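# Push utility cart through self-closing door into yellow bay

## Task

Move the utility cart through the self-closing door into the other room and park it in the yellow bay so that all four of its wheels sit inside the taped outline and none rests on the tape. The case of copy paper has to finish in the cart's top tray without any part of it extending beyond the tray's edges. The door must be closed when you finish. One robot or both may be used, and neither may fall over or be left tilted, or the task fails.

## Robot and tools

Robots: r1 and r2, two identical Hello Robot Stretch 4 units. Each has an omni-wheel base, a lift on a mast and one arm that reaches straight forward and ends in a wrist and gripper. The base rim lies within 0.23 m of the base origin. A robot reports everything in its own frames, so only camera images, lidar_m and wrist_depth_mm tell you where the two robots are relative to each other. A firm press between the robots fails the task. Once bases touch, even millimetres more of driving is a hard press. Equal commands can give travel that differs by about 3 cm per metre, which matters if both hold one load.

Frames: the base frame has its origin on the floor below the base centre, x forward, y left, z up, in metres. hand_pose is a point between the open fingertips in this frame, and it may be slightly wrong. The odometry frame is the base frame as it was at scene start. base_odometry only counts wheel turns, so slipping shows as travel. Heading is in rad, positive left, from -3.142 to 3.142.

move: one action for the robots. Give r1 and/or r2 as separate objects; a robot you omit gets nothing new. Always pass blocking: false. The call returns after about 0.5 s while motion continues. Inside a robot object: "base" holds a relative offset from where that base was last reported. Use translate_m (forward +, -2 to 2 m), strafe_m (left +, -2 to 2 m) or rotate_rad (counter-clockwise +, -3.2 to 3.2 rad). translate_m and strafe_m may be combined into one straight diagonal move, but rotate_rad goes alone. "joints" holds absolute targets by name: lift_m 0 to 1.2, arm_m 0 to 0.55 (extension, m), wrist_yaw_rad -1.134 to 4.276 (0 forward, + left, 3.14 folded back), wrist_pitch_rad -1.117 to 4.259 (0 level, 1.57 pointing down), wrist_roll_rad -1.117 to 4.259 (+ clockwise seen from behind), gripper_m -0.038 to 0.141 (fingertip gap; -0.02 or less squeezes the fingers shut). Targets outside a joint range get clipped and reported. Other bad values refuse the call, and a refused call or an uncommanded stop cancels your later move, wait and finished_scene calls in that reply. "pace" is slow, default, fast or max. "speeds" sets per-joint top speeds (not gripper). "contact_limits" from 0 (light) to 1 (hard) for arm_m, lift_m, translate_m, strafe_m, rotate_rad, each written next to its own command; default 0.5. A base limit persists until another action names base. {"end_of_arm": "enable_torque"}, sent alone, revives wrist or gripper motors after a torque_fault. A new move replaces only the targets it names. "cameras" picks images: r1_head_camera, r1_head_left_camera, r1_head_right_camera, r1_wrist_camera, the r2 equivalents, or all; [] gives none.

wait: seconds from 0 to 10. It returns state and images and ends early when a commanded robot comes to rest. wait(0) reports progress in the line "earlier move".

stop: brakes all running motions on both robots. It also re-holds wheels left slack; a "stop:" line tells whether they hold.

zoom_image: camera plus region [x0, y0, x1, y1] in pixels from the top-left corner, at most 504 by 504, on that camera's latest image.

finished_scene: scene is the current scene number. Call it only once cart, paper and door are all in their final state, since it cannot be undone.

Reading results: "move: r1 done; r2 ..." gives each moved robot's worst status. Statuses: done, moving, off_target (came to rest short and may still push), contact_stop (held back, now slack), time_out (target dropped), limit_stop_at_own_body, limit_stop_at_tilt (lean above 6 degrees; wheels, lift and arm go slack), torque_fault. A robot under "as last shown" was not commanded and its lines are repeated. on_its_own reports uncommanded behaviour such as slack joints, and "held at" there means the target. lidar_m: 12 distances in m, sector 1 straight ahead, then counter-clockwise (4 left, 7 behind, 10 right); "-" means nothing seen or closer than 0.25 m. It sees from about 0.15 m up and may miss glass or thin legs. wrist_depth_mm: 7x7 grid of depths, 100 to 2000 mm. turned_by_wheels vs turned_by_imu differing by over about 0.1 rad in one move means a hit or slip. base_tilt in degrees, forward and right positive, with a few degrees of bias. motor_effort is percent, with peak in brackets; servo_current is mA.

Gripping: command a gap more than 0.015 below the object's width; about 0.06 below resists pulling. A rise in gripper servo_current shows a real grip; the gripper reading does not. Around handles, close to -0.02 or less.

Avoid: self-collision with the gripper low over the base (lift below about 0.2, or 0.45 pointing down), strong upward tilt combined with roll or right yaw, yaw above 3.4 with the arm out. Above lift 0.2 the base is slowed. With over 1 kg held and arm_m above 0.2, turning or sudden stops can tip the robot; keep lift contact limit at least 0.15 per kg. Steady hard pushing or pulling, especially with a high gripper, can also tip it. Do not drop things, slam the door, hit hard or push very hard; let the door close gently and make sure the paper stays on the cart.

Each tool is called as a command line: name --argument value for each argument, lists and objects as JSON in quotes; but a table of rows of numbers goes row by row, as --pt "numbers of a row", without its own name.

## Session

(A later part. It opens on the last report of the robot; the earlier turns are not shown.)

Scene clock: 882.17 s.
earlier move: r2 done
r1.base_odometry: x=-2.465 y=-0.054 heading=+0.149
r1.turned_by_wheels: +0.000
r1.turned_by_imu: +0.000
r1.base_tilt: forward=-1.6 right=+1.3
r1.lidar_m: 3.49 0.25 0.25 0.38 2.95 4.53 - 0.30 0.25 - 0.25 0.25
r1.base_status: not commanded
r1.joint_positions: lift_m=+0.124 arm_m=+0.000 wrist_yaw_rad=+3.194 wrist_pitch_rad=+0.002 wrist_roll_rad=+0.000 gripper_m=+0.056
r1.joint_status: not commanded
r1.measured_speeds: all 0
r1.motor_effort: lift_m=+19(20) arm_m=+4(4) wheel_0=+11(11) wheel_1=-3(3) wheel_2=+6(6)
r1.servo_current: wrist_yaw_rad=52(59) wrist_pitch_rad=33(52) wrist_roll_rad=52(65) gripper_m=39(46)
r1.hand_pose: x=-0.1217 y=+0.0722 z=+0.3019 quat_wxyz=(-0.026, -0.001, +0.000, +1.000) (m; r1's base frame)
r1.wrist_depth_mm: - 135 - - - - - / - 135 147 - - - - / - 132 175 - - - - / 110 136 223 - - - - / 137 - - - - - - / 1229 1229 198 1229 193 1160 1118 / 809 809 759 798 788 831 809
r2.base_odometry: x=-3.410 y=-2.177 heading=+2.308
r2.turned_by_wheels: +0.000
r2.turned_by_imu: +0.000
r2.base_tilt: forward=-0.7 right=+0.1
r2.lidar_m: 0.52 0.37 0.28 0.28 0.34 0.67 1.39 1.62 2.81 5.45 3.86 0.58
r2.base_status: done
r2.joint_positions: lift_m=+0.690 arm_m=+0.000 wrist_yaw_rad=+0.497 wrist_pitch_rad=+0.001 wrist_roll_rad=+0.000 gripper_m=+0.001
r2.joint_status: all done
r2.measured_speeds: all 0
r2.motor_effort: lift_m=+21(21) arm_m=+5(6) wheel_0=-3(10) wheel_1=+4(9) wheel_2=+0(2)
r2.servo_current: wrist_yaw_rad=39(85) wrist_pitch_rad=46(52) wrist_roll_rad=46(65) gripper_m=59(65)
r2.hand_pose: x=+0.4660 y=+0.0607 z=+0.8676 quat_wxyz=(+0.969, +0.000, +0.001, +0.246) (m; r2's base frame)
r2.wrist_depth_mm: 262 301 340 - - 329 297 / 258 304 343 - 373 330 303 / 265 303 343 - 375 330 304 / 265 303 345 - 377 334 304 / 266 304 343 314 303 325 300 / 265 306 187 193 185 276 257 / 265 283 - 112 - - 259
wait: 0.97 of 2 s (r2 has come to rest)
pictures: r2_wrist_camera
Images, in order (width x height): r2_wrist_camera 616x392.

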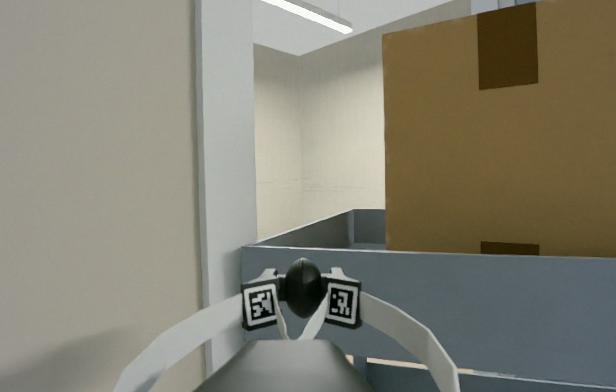

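move --blocking false --cameras '[]' --r2 '{"base":{"translate_m":0.22},"pace":"slow","contact_limits":{"translate_m":0.6}}'

wait --seconds 4 --cameras '["r2_head_camera","r1_head_left_camera","r2_wrist_camera"]'

Scene clock: 889.13 s.
move: r2 moving
r1: as last shown
r1.lidar_m: 3.50 0.25 0.25 0.36 2.95 4.50 - 0.31 0.25 - 0.25 0.26
r1.motor_effort: lift_m=+20(20) arm_m=+4(4) wheel_0=+10(11) wheel_1=-3(3) wheel_2=+6(6)
r1.servo_current: wrist_yaw_rad=52(52) wrist_pitch_rad=39(52) wrist_roll_rad=59(59) gripper_m=39(46)
r1.wrist_depth_mm: - 135 - - - - - / - 135 147 - - - - / - 132 175 - - - - / 110 136 224 - - - - / 137 - - - - - - / 1229 1229 198 1205 193 1160 1118 / 809 809 759 798 809 809 798
r2.base_odometry: x=-3.419 y=-2.168 heading=+2.308
r2.turned_by_wheels: +0.000
r2.turned_by_imu: +0.001
r2.base_tilt: forward=-0.7 right=+0.1
r2.lidar_m: 0.51 0.34 0.30 0.29 0.36 0.64 1.39 1.66 2.81 5.46 3.82 0.60
r2.base_status: translate_m moving
r2.joint_positions: lift_m=+0.690 arm_m=+0.000 wrist_yaw_rad=+0.497 wrist_pitch_rad=+0.001 wrist_roll_rad=+0.000 gripper_m=+0.001
r2.joint_status: not commanded
r2.measured_speeds: translate_m=+0.048 strafe_m=+0.000 rotate_rad=+0.001 lift_m=+0.000 arm_m=+0.000 wrist_yaw_rad=+0.000 wrist_pitch_rad=+0.000 wrist_roll_rad=+0.000
r2.motor_effort: lift_m=+21(21) arm_m=+5(5) wheel_0=+8(8) wheel_1=+4(6) wheel_2=-10(10)
r2.servo_current: wrist_yaw_rad=46(59) wrist_pitch_rad=39(46) wrist_roll_rad=33(52) gripper_m=59(59)
r2.contact_limits: translate_m 0.6
r2.hand_pose: x=+0.4660 y=+0.0607 z=+0.8676 quat_wxyz=(+0.969, +0.000, +0.001, +0.246) (m; r2's base frame)
r2.wrist_depth_mm: 258 298 353 - - 317 291 / 256 300 332 - 359 320 293 / 264 301 364 - 364 322 296 / 262 304 366 - 366 325 297 / 263 301 334 307 347 312 290 / 265 301 186 193 185 264 250 / 263 282 - 112 286 262 251
pictures: none
No camera images: "cameras" was empty.

Scene clock: 892.10 s.
earlier move: r2 done
r1.base_odometry: x=-2.465 y=-0.054 heading=+0.149
r1.turned_by_wheels: +0.000
r1.turned_by_imu: +0.000
r1.base_tilt: forward=-1.6 right=+1.3
r1.lidar_m: 0.25 0.25 0.25 0.37 2.95 4.52 - 0.28 0.25 - 0.25 0.25
r1.base_status: not commanded
r1.joint_positions: lift_m=+0.124 arm_m=+0.000 wrist_yaw_rad=+3.194 wrist_pitch_rad=+0.002 wrist_roll_rad=+0.000 gripper_m=+0.056
r1.joint_status: not commanded
r1.measured_speeds: all 0
r1.motor_effort: lift_m=+19(20) arm_m=+4(4) wheel_0=+10(11) wheel_1=-3(3) wheel_2=+6(6)
r1.servo_current: wrist_yaw_rad=59(72) wrist_pitch_rad=39(52) wrist_roll_rad=52(72) gripper_m=39(52)
r1.hand_pose: x=-0.1217 y=+0.0722 z=+0.3019 quat_wxyz=(-0.026, -0.001, +0.000, +1.000) (m; r1's base frame)
r1.wrist_depth_mm: - 135 - - - - - / - 135 147 - - - - / - 133 175 - - - - / 110 136 224 - - - - / 137 - - - - - - / 1229 1255 198 1205 193 1160 1138 / 820 809 759 798 788 831 798
r2.base_odometry: x=-3.558 y=-2.014 heading=+2.308
r2.turned_by_wheels: +0.000
r2.turned_by_imu: +0.003
r2.base_tilt: forward=-0.6 right=+0.1
r2.lidar_m: 0.45 0.30 0.25 0.25 0.29 0.55 1.59 1.89 3.27 5.51 3.59 0.54
r2.base_status: done
r2.joint_positions: lift_m=+0.690 arm_m=+0.000 wrist_yaw_rad=+0.500 wrist_pitch_rad=+0.001 wrist_roll_rad=+0.000 gripper_m=+0.001
r2.joint_status: not commanded
r2.measured_speeds: all 0
r2.motor_effort: lift_m=+21(21) arm_m=+6(6) wheel_0=+5(12) wheel_1=+5(12) wheel_2=-7(17)
r2.servo_current: wrist_yaw_rad=39(59) wrist_pitch_rad=39(46) wrist_roll_rad=46(59) gripper_m=59(65)
r2.contact_limits: translate_m 0.6
r2.hand_pose: x=+0.4658 y=+0.0616 z=+0.8676 quat_wxyz=(+0.969, +0.000, +0.001, +0.248) (m; r2's base frame)
r2.wrist_depth_mm: - - - - 289 258 238 / - - - - 291 260 240 / - - - - 293 263 241 / - - - - 294 265 243 / - - - 319 293 264 242 / - - 188 193 217 208 198 / 1863 1863 260 112 221 208 -
wait: 2.97 of 4 s (r2 has come to rest)
pictures: r1_head_left_camera, r2_head_camera, r2_wrist_camera
Images, in order (width x height): r1_head_left_camera 420x672, r2_head_camera 420x560, r2_wrist_camera 616x392.

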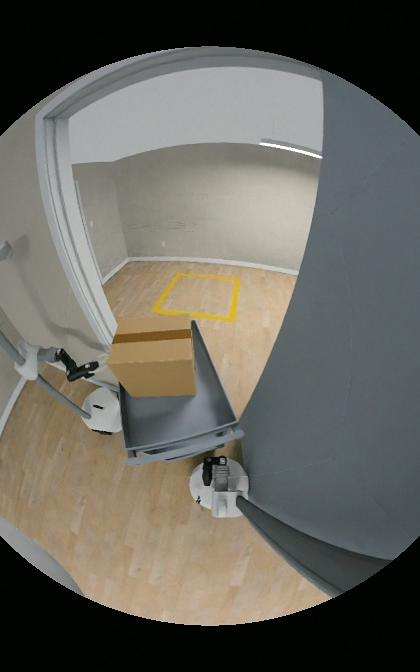

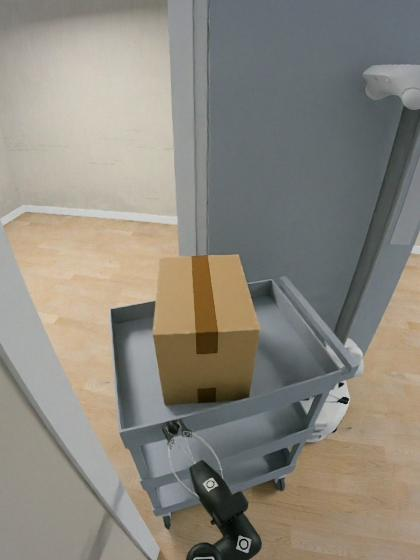

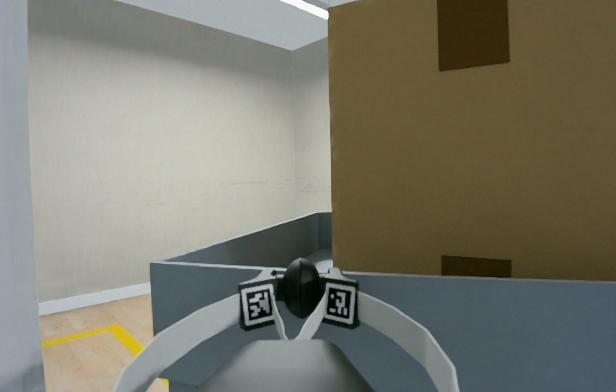

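move --blocking false --cameras '[]' --r2 '{"base":{"translate_m":-0.35},"joints":{"wrist_yaw_rad":0.0}}'

wait --seconds 4 --cameras '[]'

move --blocking false --cameras '[]' --r2 '{"base":{"strafe_m":-1.3,"translate_m":-0.2},"joints":{"lift_m":0.685}}'

wait --seconds 8 --cameras '[]'

move --blocking false --cameras '[]' --r2 '{"base":{"rotate_rad":1.41},"joints":{"gripper_m":0.141}}'

wait --seconds 4 --cameras '["r2_head_camera","r2_head_right_camera"]'

Scene clock: 903.70 s.
move: r2 moving
r1: as last shown
r1.lidar_m: 0.25 0.25 0.25 0.34 2.95 4.52 - 0.28 0.25 - 0.25 0.25
r1.servo_current: wrist_yaw_rad=46(59) wrist_pitch_rad=46(46) wrist_roll_rad=52(52) gripper_m=46(46)
r1.wrist_depth_mm: - 135 - - - - - / - 135 147 - - - - / - 133 175 - - - - / 110 136 223 - - - - / 137 - - - - - - / 1229 1229 198 1182 193 1160 1118 / 809 820 759 798 798 820 798
r2.base_odometry: x=-3.537 y=-2.037 heading=+2.308
r2.turned_by_wheels: +0.000
r2.turned_by_imu: +0.000
r2.base_tilt: forward=-0.6 right=+0.0
r2.lidar_m: 0.47 0.31 0.25 0.26 0.29 0.54 1.55 1.83 3.19 5.50 3.63 0.56
r2.base_status: translate_m moving
r2.joint_positions: lift_m=+0.690 arm_m=+0.000 wrist_yaw_rad=+0.033 wrist_pitch_rad=+0.001 wrist_roll_rad=+0.000 gripper_m=+0.001
r2.joint_status: wrist_yaw_rad moving
r2.measured_speeds: translate_m=-0.121 strafe_m=+0.000 rotate_rad=-0.001 lift_m=+0.000 arm_m=+0.000 wrist_yaw_rad=-0.719 wrist_pitch_rad=+0.000 wrist_roll_rad=+0.000
r2.motor_effort: lift_m=+21(21) arm_m=+5(6) wheel_0=-5(9) wheel_1=-7(8) wheel_2=+12(12)
r2.servo_current: wrist_yaw_rad=98(124) wrist_pitch_rad=39(46) wrist_roll_rad=39(52) gripper_m=65(65)
r2.hand_pose: x=+0.4620 y=-0.0777 z=+0.8676 quat_wxyz=(+1.000, +0.000, +0.001, +0.017) (m; r2's base frame)
r2.wrist_depth_mm: - - - 349 - - - / - - 353 347 345 - - / - - 357 351 349 - - / - - 359 355 351 - - / 392 282 359 355 312 325 338 / 270 278 189 194 184 327 338 / 272 276 - 112 - - -
pictures: none
No camera images: "cameras" was empty.

Scene clock: 905.87 s.
earlier move: r2 done
r1.base_odometry: x=-2.465 y=-0.054 heading=+0.149
r1.turned_by_wheels: +0.000
r1.turned_by_imu: +0.000
r1.base_tilt: forward=-1.6 right=+1.2
r1.lidar_m: 0.25 0.25 0.25 0.36 2.97 4.58 - 0.33 0.25 - 0.25 0.25
r1.base_status: not commanded
r1.joint_positions: lift_m=+0.124 arm_m=+0.000 wrist_yaw_rad=+3.194 wrist_pitch_rad=+0.002 wrist_roll_rad=+0.000 gripper_m=+0.056
r1.joint_status: not commanded
r1.measured_speeds: all 0
r1.motor_effort: lift_m=+19(20) arm_m=+4(4) wheel_0=+10(11) wheel_1=-3(3) wheel_2=+6(6)
r1.servo_current: wrist_yaw_rad=46(65) wrist_pitch_rad=39(52) wrist_roll_rad=46(59) gripper_m=39(46)
r1.hand_pose: x=-0.1217 y=+0.0722 z=+0.3019 quat_wxyz=(-0.026, -0.001, +0.000, +1.000) (m; r1's base frame)
r1.wrist_depth_mm: - 135 - - - - - / - 135 147 - - - - / - 133 175 - - - - / 110 136 223 - - - - / 137 - - - - - - / 1255 1229 198 1205 193 1160 1118 / 820 809 759 798 798 820 798
r2.base_odometry: x=-3.323 y=-2.273 heading=+2.308
r2.turned_by_wheels: +0.000
r2.turned_by_imu: +0.000
r2.base_tilt: forward=-0.7 right=+0.1
r2.lidar_m: 0.68 0.37 0.33 0.30 0.38 0.75 1.25 1.50 2.56 5.43 3.99 0.92
r2.base_status: done
r2.joint_positions: lift_m=+0.690 arm_m=+0.000 wrist_yaw_rad=+0.003 wrist_pitch_rad=+0.001 wrist_roll_rad=+0.000 gripper_m=+0.001
r2.joint_status: all done
r2.measured_speeds: all 0
r2.motor_effort: lift_m=+21(21) arm_m=+5(6) wheel_0=-2(9) wheel_1=-3(9) wheel_2=+3(13)
r2.servo_current: wrist_yaw_rad=59(124) wrist_pitch_rad=39(46) wrist_roll_rad=59(59) gripper_m=59(65)
r2.hand_pose: x=+0.4594 y=-0.0866 z=+0.8676 quat_wxyz=(+1.000, +0.000, +0.001, +0.001) (m; r2's base frame)
r2.wrist_depth_mm: 404 - - 1397 - - - / 404 - - 1397 - - 1281 / 392 - 683 676 - - 1281 / 404 - 691 683 - - - / 389 574 - - - - - / 402 - 189 193 174 - - / 399 136 - 112 - - 1308
wait: 2.17 of 4 s (r2 has come to rest)
pictures: none
No camera images: "cameras" was empty.

Scene clock: 906.37 s.
move: r2 moving
r1: as last shown
r1.lidar_m: 0.25 0.25 0.25 0.33 2.94 4.54 - 0.31 0.25 - 0.25 0.25
r1.motor_effort: lift_m=+20(20) arm_m=+4(4) wheel_0=+10(11) wheel_1=-3(3) wheel_2=+6(6)
r1.servo_current: wrist_yaw_rad=46(65) wrist_pitch_rad=46(46) wrist_roll_rad=46(59) gripper_m=39(46)
r1.wrist_depth_mm: - 135 - - - - - / - 135 147 - - - - / - 133 175 - - - - / 110 136 223 - - - - / 137 - - - - - - / 1229 1229 198 1205 193 1160 1118 / 809 820 759 798 798 831 798
r2.base_odometry: x=-3.295 y=-2.255 heading=+2.309
r2.turned_by_wheels: +0.000
r2.turned_by_imu: +0.001
r2.base_tilt: forward=-0.7 right=+0.1
r2.lidar_m: 0.80 0.43 0.35 0.35 0.43 0.80 1.26 1.48 2.59 5.39 4.00 0.94
r2.base_status: translate_m moving; strafe_m moving
r2.joint_positions: lift_m=+0.685 arm_m=+0.000 wrist_yaw_rad=+0.003 wrist_pitch_rad=+0.001 wrist_roll_rad=+0.000 gripper_m=+0.001
r2.joint_status: lift_m moving
r2.measured_speeds: translate_m=-0.021 strafe_m=-0.127 rotate_rad=+0.005 lift_m=+0.000 arm_m=+0.000 wrist_yaw_rad=+0.000 wrist_pitch_rad=+0.000 wrist_roll_rad=+0.000
r2.motor_effort: lift_m=+12(18) arm_m=+5(6) wheel_0=+8(13) wheel_1=-11(12) wheel_2=+6(7)
r2.servo_current: wrist_yaw_rad=52(59) wrist_pitch_rad=46(52) wrist_roll_rad=39(59) gripper_m=59(65)
r2.hand_pose: x=+0.4594 y=-0.0866 z=+0.8632 quat_wxyz=(+1.000, +0.000, +0.001, +0.001) (m; r2's base frame)
r2.wrist_depth_mm: 413 - - 1366 - - - / 413 - - 1397 - - - / 418 - 683 683 - - - / 413 - 691 683 - - - / 415 580 - - - - - / 410 - 190 193 175 - - / - 480 - 112 - - 1308
pictures: none
No camera images: "cameras" was empty.

Scene clock: 911.67 s.
earlier move: r2 done
r1.base_odometry: x=-2.465 y=-0.054 heading=+0.149
r1.turned_by_wheels: +0.000
r1.turned_by_imu: +0.000
r1.base_tilt: forward=-1.6 right=+1.2
r1.lidar_m: 0.25 0.25 0.25 0.35 1.31 4.57 - 0.28 0.25 - 0.25 0.27
r1.base_status: not commanded
r1.joint_positions: lift_m=+0.124 arm_m=+0.000 wrist_yaw_rad=+3.194 wrist_pitch_rad=+0.002 wrist_roll_rad=+0.000 gripper_m=+0.056
r1.joint_status: not commanded
r1.measured_speeds: all 0
r1.motor_effort: lift_m=+20(20) arm_m=+4(4) wheel_0=+11(11) wheel_1=-3(4) wheel_2=+6(6)
r1.servo_current: wrist_yaw_rad=59(85) wrist_pitch_rad=39(52) wrist_roll_rad=39(65) gripper_m=46(46)
r1.hand_pose: x=-0.1217 y=+0.0722 z=+0.3019 quat_wxyz=(-0.026, -0.001, +0.000, +1.000) (m; r1's base frame)
r1.wrist_depth_mm: - 135 - - - - - / - 135 147 - - - - / - 133 175 - - - - / 110 136 224 - - - - / 137 - - - - - - / 1229 1229 198 1205 193 1160 1138 / 809 809 759 798 798 820 809
r2.base_odometry: x=-2.227 y=-1.547 heading=+2.308
r2.turned_by_wheels: +0.000
r2.turned_by_imu: -0.001
r2.base_tilt: forward=-0.7 right=+0.1
r2.lidar_m: 1.73 1.39 1.53 1.63 1.64 1.40 1.41 1.62 2.83 4.13 3.84 3.29
r2.base_status: done
r2.joint_positions: lift_m=+0.685 arm_m=+0.000 wrist_yaw_rad=+0.003 wrist_pitch_rad=+0.001 wrist_roll_rad=+0.000 gripper_m=+0.001
r2.joint_status: all done
r2.measured_speeds: all 0
r2.motor_effort: lift_m=+15(18) arm_m=+5(6) wheel_0=+2(16) wheel_1=-3(13) wheel_2=+4(8)
r2.servo_current: wrist_yaw_rad=52(65) wrist_pitch_rad=39(52) wrist_roll_rad=52(65) gripper_m=59(65)
r2.hand_pose: x=+0.4594 y=-0.0866 z=+0.8632 quat_wxyz=(+1.000, +0.000, +0.001, +0.001) (m; r2's base frame)
r2.wrist_depth_mm: - - - - - - - / - - - - - - - / - - - - - - - / - - - - - - - / 1366 - - - - - - / 1430 1308 186 194 182 - - / 1281 136 - 112 - 1921 1808
wait: 5.30 of 8 s (r2 has come to rest)
pictures: none
No camera images: "cameras" was empty.

Scene clock: 912.17 s.
move: r2 moving
r1: as last shown
r1.base_tilt: forward=-1.6 right=+1.3
r1.lidar_m: 0.25 0.25 0.25 0.33 1.22 4.54 - 0.30 0.25 - 0.25 0.25
r1.motor_effort: lift_m=+19(20) arm_m=+4(4) wheel_0=+10(11) wheel_1=-3(3) wheel_2=+6(6)
r1.servo_current: wrist_yaw_rad=65(65) wrist_pitch_rad=46(46) wrist_roll_rad=59(72) gripper_m=39(52)
r1.wrist_depth_mm: - 135 - - - - - / - 135 147 - - - - / - 133 176 - - - - / 110 136 223 - - - - / 137 - - - - - - / 1229 1229 199 1205 193 1160 1118 / 809 809 759 809 798 820 798
r2.base_odometry: x=-2.227 y=-1.547 heading=+2.560
r2.turned_by_wheels: +0.252
r2.turned_by_imu: +0.245
r2.base_tilt: forward=-0.7 right=+0.0
r2.lidar_m: 1.43 1.40 1.62 1.69 1.47 1.40 1.47 2.04 4.12 4.24 3.44 3.29
r2.base_status: rotate_rad moving
r2.joint_positions: lift_m=+0.685 arm_m=+0.000 wrist_yaw_rad=+0.003 wrist_pitch_rad=+0.001 wrist_roll_rad=+0.000 gripper_m=+0.020
r2.joint_status: gripper_m moving
r2.measured_speeds: translate_m=+0.001 strafe_m=-0.001 rotate_rad=+0.970 lift_m=+0.000 arm_m=+0.000 wrist_yaw_rad=+0.000 wrist_pitch_rad=+0.000 wrist_roll_rad=+0.000
r2.motor_effort: lift_m=+15(15) arm_m=+5(6) wheel_0=-6(12) wheel_1=-9(10) wheel_2=-11(11)
r2.servo_current: wrist_yaw_rad=39(52) wrist_pitch_rad=39(46) wrist_roll_rad=52(59) gripper_m=98(98)
r2.hand_pose: x=+0.4594 y=-0.0867 z=+0.8632 quat_wxyz=(+1.000, +0.000, +0.001, +0.001) (m; r2's base frame)
r2.wrist_depth_mm: - - - - - - - / - - - - - - - / - - - - - - - / 1281 1863 - - - - - / - 1921 - - - - - / - 1537 188 196 188 - - / 1576 136 - 112 - 1921 1808
pictures: none
No camera images: "cameras" was empty.

Scene clock: 913.97 s.
earlier move: r2 done
r1.base_odometry: x=-2.465 y=-0.054 heading=+0.149
r1.turned_by_wheels: +0.000
r1.turned_by_imu: +0.000
r1.base_tilt: forward=-1.6 right=+1.3
r1.lidar_m: 0.25 0.25 0.25 0.32 1.29 4.53 - 0.31 0.25 - 0.25 0.25
r1.base_status: not commanded
r1.joint_positions: lift_m=+0.124 arm_m=+0.000 wrist_yaw_rad=+3.194 wrist_pitch_rad=+0.002 wrist_roll_rad=+0.000 gripper_m=+0.056
r1.joint_status: not commanded
r1.measured_speeds: all 0
r1.motor_effort: lift_m=+19(20) arm_m=+4(4) wheel_0=+11(11) wheel_1=-3(3) wheel_2=+6(6)
r1.servo_current: wrist_yaw_rad=65(65) wrist_pitch_rad=46(52) wrist_roll_rad=52(72) gripper_m=39(52)
r1.hand_pose: x=-0.1217 y=+0.0722 z=+0.3019 quat_wxyz=(-0.026, -0.001, +0.000, +1.000) (m; r1's base frame)
r1.wrist_depth_mm: - 135 - - - - - / - 135 146 - - - - / - 132 175 - - - - / 110 136 224 - - - - / 137 - - - - - - / 1229 1229 198 1205 193 1160 1118 / 820 809 759 798 798 842 798
r2.base_odometry: x=-2.227 y=-1.547 heading=-2.566
r2.turned_by_wheels: +1.157
r2.turned_by_imu: +1.127
r2.base_tilt: forward=-0.7 right=+0.1
r2.lidar_m: 1.62 1.76 1.41 1.39 1.50 2.21 4.18 4.33 3.36 3.29 1.43 1.41
r2.base_status: done
r2.joint_positions: lift_m=+0.685 arm_m=+0.000 wrist_yaw_rad=+0.003 wrist_pitch_rad=+0.001 wrist_roll_rad=+0.000 gripper_m=+0.141
r2.joint_status: all done
r2.measured_speeds: all 0
r2.motor_effort: lift_m=+15(15) arm_m=+5(6) wheel_0=-3(12) wheel_1=-3(10) wheel_2=-5(12)
r2.servo_current: wrist_yaw_rad=46(65) wrist_pitch_rad=46(52) wrist_roll_rad=46(65) gripper_m=52(124)
r2.hand_pose: x=+0.4594 y=-0.0867 z=+0.8632 quat_wxyz=(+1.000, +0.000, +0.001, +0.001) (m; r2's base frame)
r2.wrist_depth_mm: - - - - - - - / - - - - - - - / - - - - - - - / 1661 - - - - - 1182 / 1708 - - - - - - / 1618 202 187 158 - 206 - / - - - 112 - 1756 -
wait: 1.80 of 4 s (r2 has come to rest)
pictures: r2_head_camera, r2_head_right_camera
Images, in order (width x height): r2_head_camera 420x560, r2_head_right_camera 420x672.

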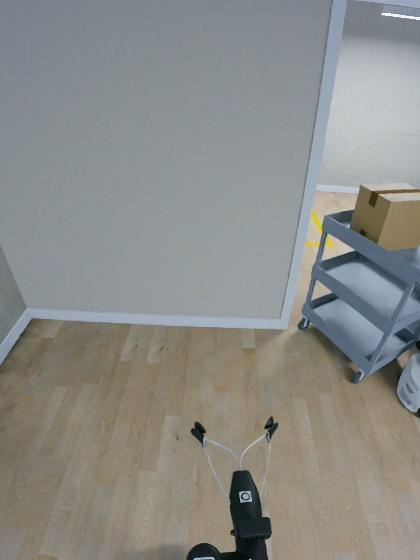

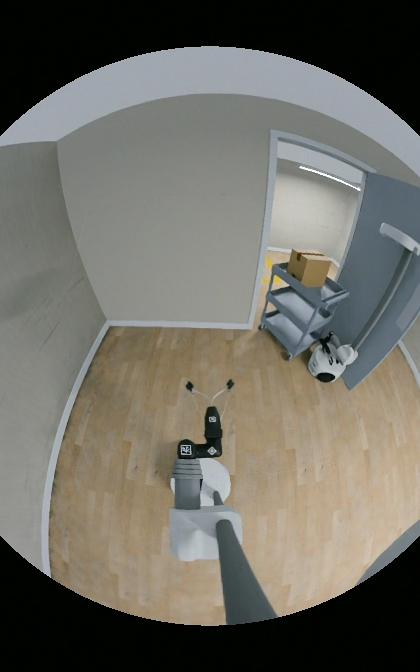

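move --r2 '{"base":{"strafe_m":-0.6},"pace":"default"}' --blocking false --cameras '[]'

wait --seconds 4 --cameras '["r2_head_camera","r1_head_camera"]'

Scene clock: 939.07 s.
move: r2 moving
r1: as last shown
r1.lidar_m: 0.25 0.25 0.25 0.34 1.24 4.57 - 0.30 0.25 - 0.25 0.25
r1.servo_current: wrist_yaw_rad=39(59) wrist_pitch_rad=46(46) wrist_roll_rad=39(65) gripper_m=39(46)
r1.wrist_depth_mm: - 135 - - - - - / - 135 147 - - - - / - 133 175 - - - - / 110 136 222 - - - - / 137 - - - - - - / 1255 1229 198 1205 193 1160 1118 / 809 820 759 798 798 809 809
r2.base_odometry: x=-2.246 y=-1.517 heading=-2.566
r2.turned_by_wheels: +0.000
r2.turned_by_imu: +0.000
r2.base_tilt: forward=-0.6 right=+0.1
r2.lidar_m: 1.59 1.76 1.46 1.44 1.53 2.31 4.20 4.28 3.34 3.27 1.41 1.38
r2.base_status: strafe_m moving
r2.joint_positions: lift_m=+0.685 arm_m=+0.000 wrist_yaw_rad=+0.003 wrist_pitch_rad=+0.001 wrist_roll_rad=+0.000 gripper_m=+0.141
r2.joint_status: not commanded
r2.measured_speeds: translate_m=+0.000 strafe_m=-0.141 rotate_rad=+0.001 lift_m=+0.000 arm_m=+0.000 wrist_yaw_rad=+0.000 wrist_pitch_rad=+0.000 wrist_roll_rad=+0.000
r2.motor_effort: lift_m=+15(15) arm_m=+5(6) wheel_0=+11(11) wheel_1=-10(12) wheel_2=+0(4)
r2.servo_current: wrist_yaw_rad=52(59) wrist_pitch_rad=39(46) wrist_roll_rad=46(59) gripper_m=52(52)
r2.hand_pose: x=+0.4594 y=-0.0867 z=+0.8632 quat_wxyz=(+1.000, +0.000, +0.001, +0.001) (m; r2's base frame)
r2.wrist_depth_mm: - - - - - - - / - - - - - - - / - - - - - - 1229 / - - - - - - 1160 / - - - - - - - / 1661 200 186 158 - 1229 - / - - - 112 - 1366 -
pictures: none
No camera images: "cameras" was empty.

Scene clock: 941.90 s.
earlier move: r2 done
r1.base_odometry: x=-2.465 y=-0.054 heading=+0.149
r1.turned_by_wheels: +0.000
r1.turned_by_imu: +0.000
r1.base_tilt: forward=-1.6 right=+1.3
r1.lidar_m: 0.25 0.25 0.25 0.34 0.77 0.98 - 0.30 0.25 - 0.25 0.25
r1.base_status: not commanded
r1.joint_positions: lift_m=+0.124 arm_m=+0.000 wrist_yaw_rad=+3.194 wrist_pitch_rad=+0.002 wrist_roll_rad=+0.000 gripper_m=+0.056
r1.joint_status: not commanded
r1.measured_speeds: all 0
r1.motor_effort: lift_m=+20(20) arm_m=+4(4) wheel_0=+10(11) wheel_1=-3(3) wheel_2=+6(6)
r1.servo_current: wrist_yaw_rad=39(72) wrist_pitch_rad=46(52) wrist_roll_rad=39(65) gripper_m=46(52)
r1.hand_pose: x=-0.1217 y=+0.0722 z=+0.3019 quat_wxyz=(-0.026, -0.001, +0.000, +1.000) (m; r1's base frame)
r1.wrist_depth_mm: - 135 - - - - - / - 135 147 - - - - / - 133 175 - - - - / 110 136 223 - - - - / 137 - - - - - 960 / 1229 1229 198 1205 192 1138 891 / 809 809 759 809 788 820 798
r2.base_odometry: x=-2.553 y=-1.044 heading=-2.566
r2.turned_by_wheels: +0.000
r2.turned_by_imu: +0.000
r2.base_tilt: forward=-0.7 right=+0.1
r2.lidar_m: 1.24 1.69 2.01 1.98 2.12 3.13 - 3.54 2.78 2.70 1.05 0.96
r2.base_status: done
r2.joint_positions: lift_m=+0.685 arm_m=+0.000 wrist_yaw_rad=+0.003 wrist_pitch_rad=+0.001 wrist_roll_rad=+0.000 gripper_m=+0.141
r2.joint_status: not commanded
r2.measured_speeds: all 0
r2.motor_effort: lift_m=+15(15) arm_m=+5(6) wheel_0=+1(14) wheel_1=-1(12) wheel_2=+0(4)
r2.servo_current: wrist_yaw_rad=59(65) wrist_pitch_rad=39(46) wrist_roll_rad=39(59) gripper_m=59(59)
r2.hand_pose: x=+0.4594 y=-0.0867 z=+0.8632 quat_wxyz=(+1.000, +0.000, +0.001, +0.001) (m; r2's base frame)
r2.wrist_depth_mm: - - - - - - - / - - - - - - - / - - - - 1182 - - / - - - 1430 1118 1182 - / - - - - - - - / - 202 186 1397 200 188 1008 / - - - 112 - 891 -
wait: 2.83 of 4 s (r2 has come to rest)
pictures: r1_head_camera, r2_head_camera
Images, in order (width x height): r1_head_camera 420x560, r2_head_camera 420x560.

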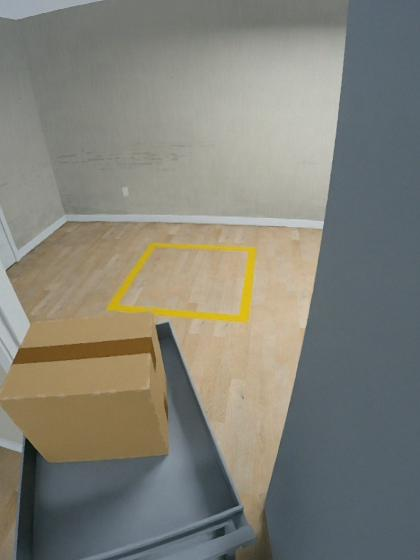

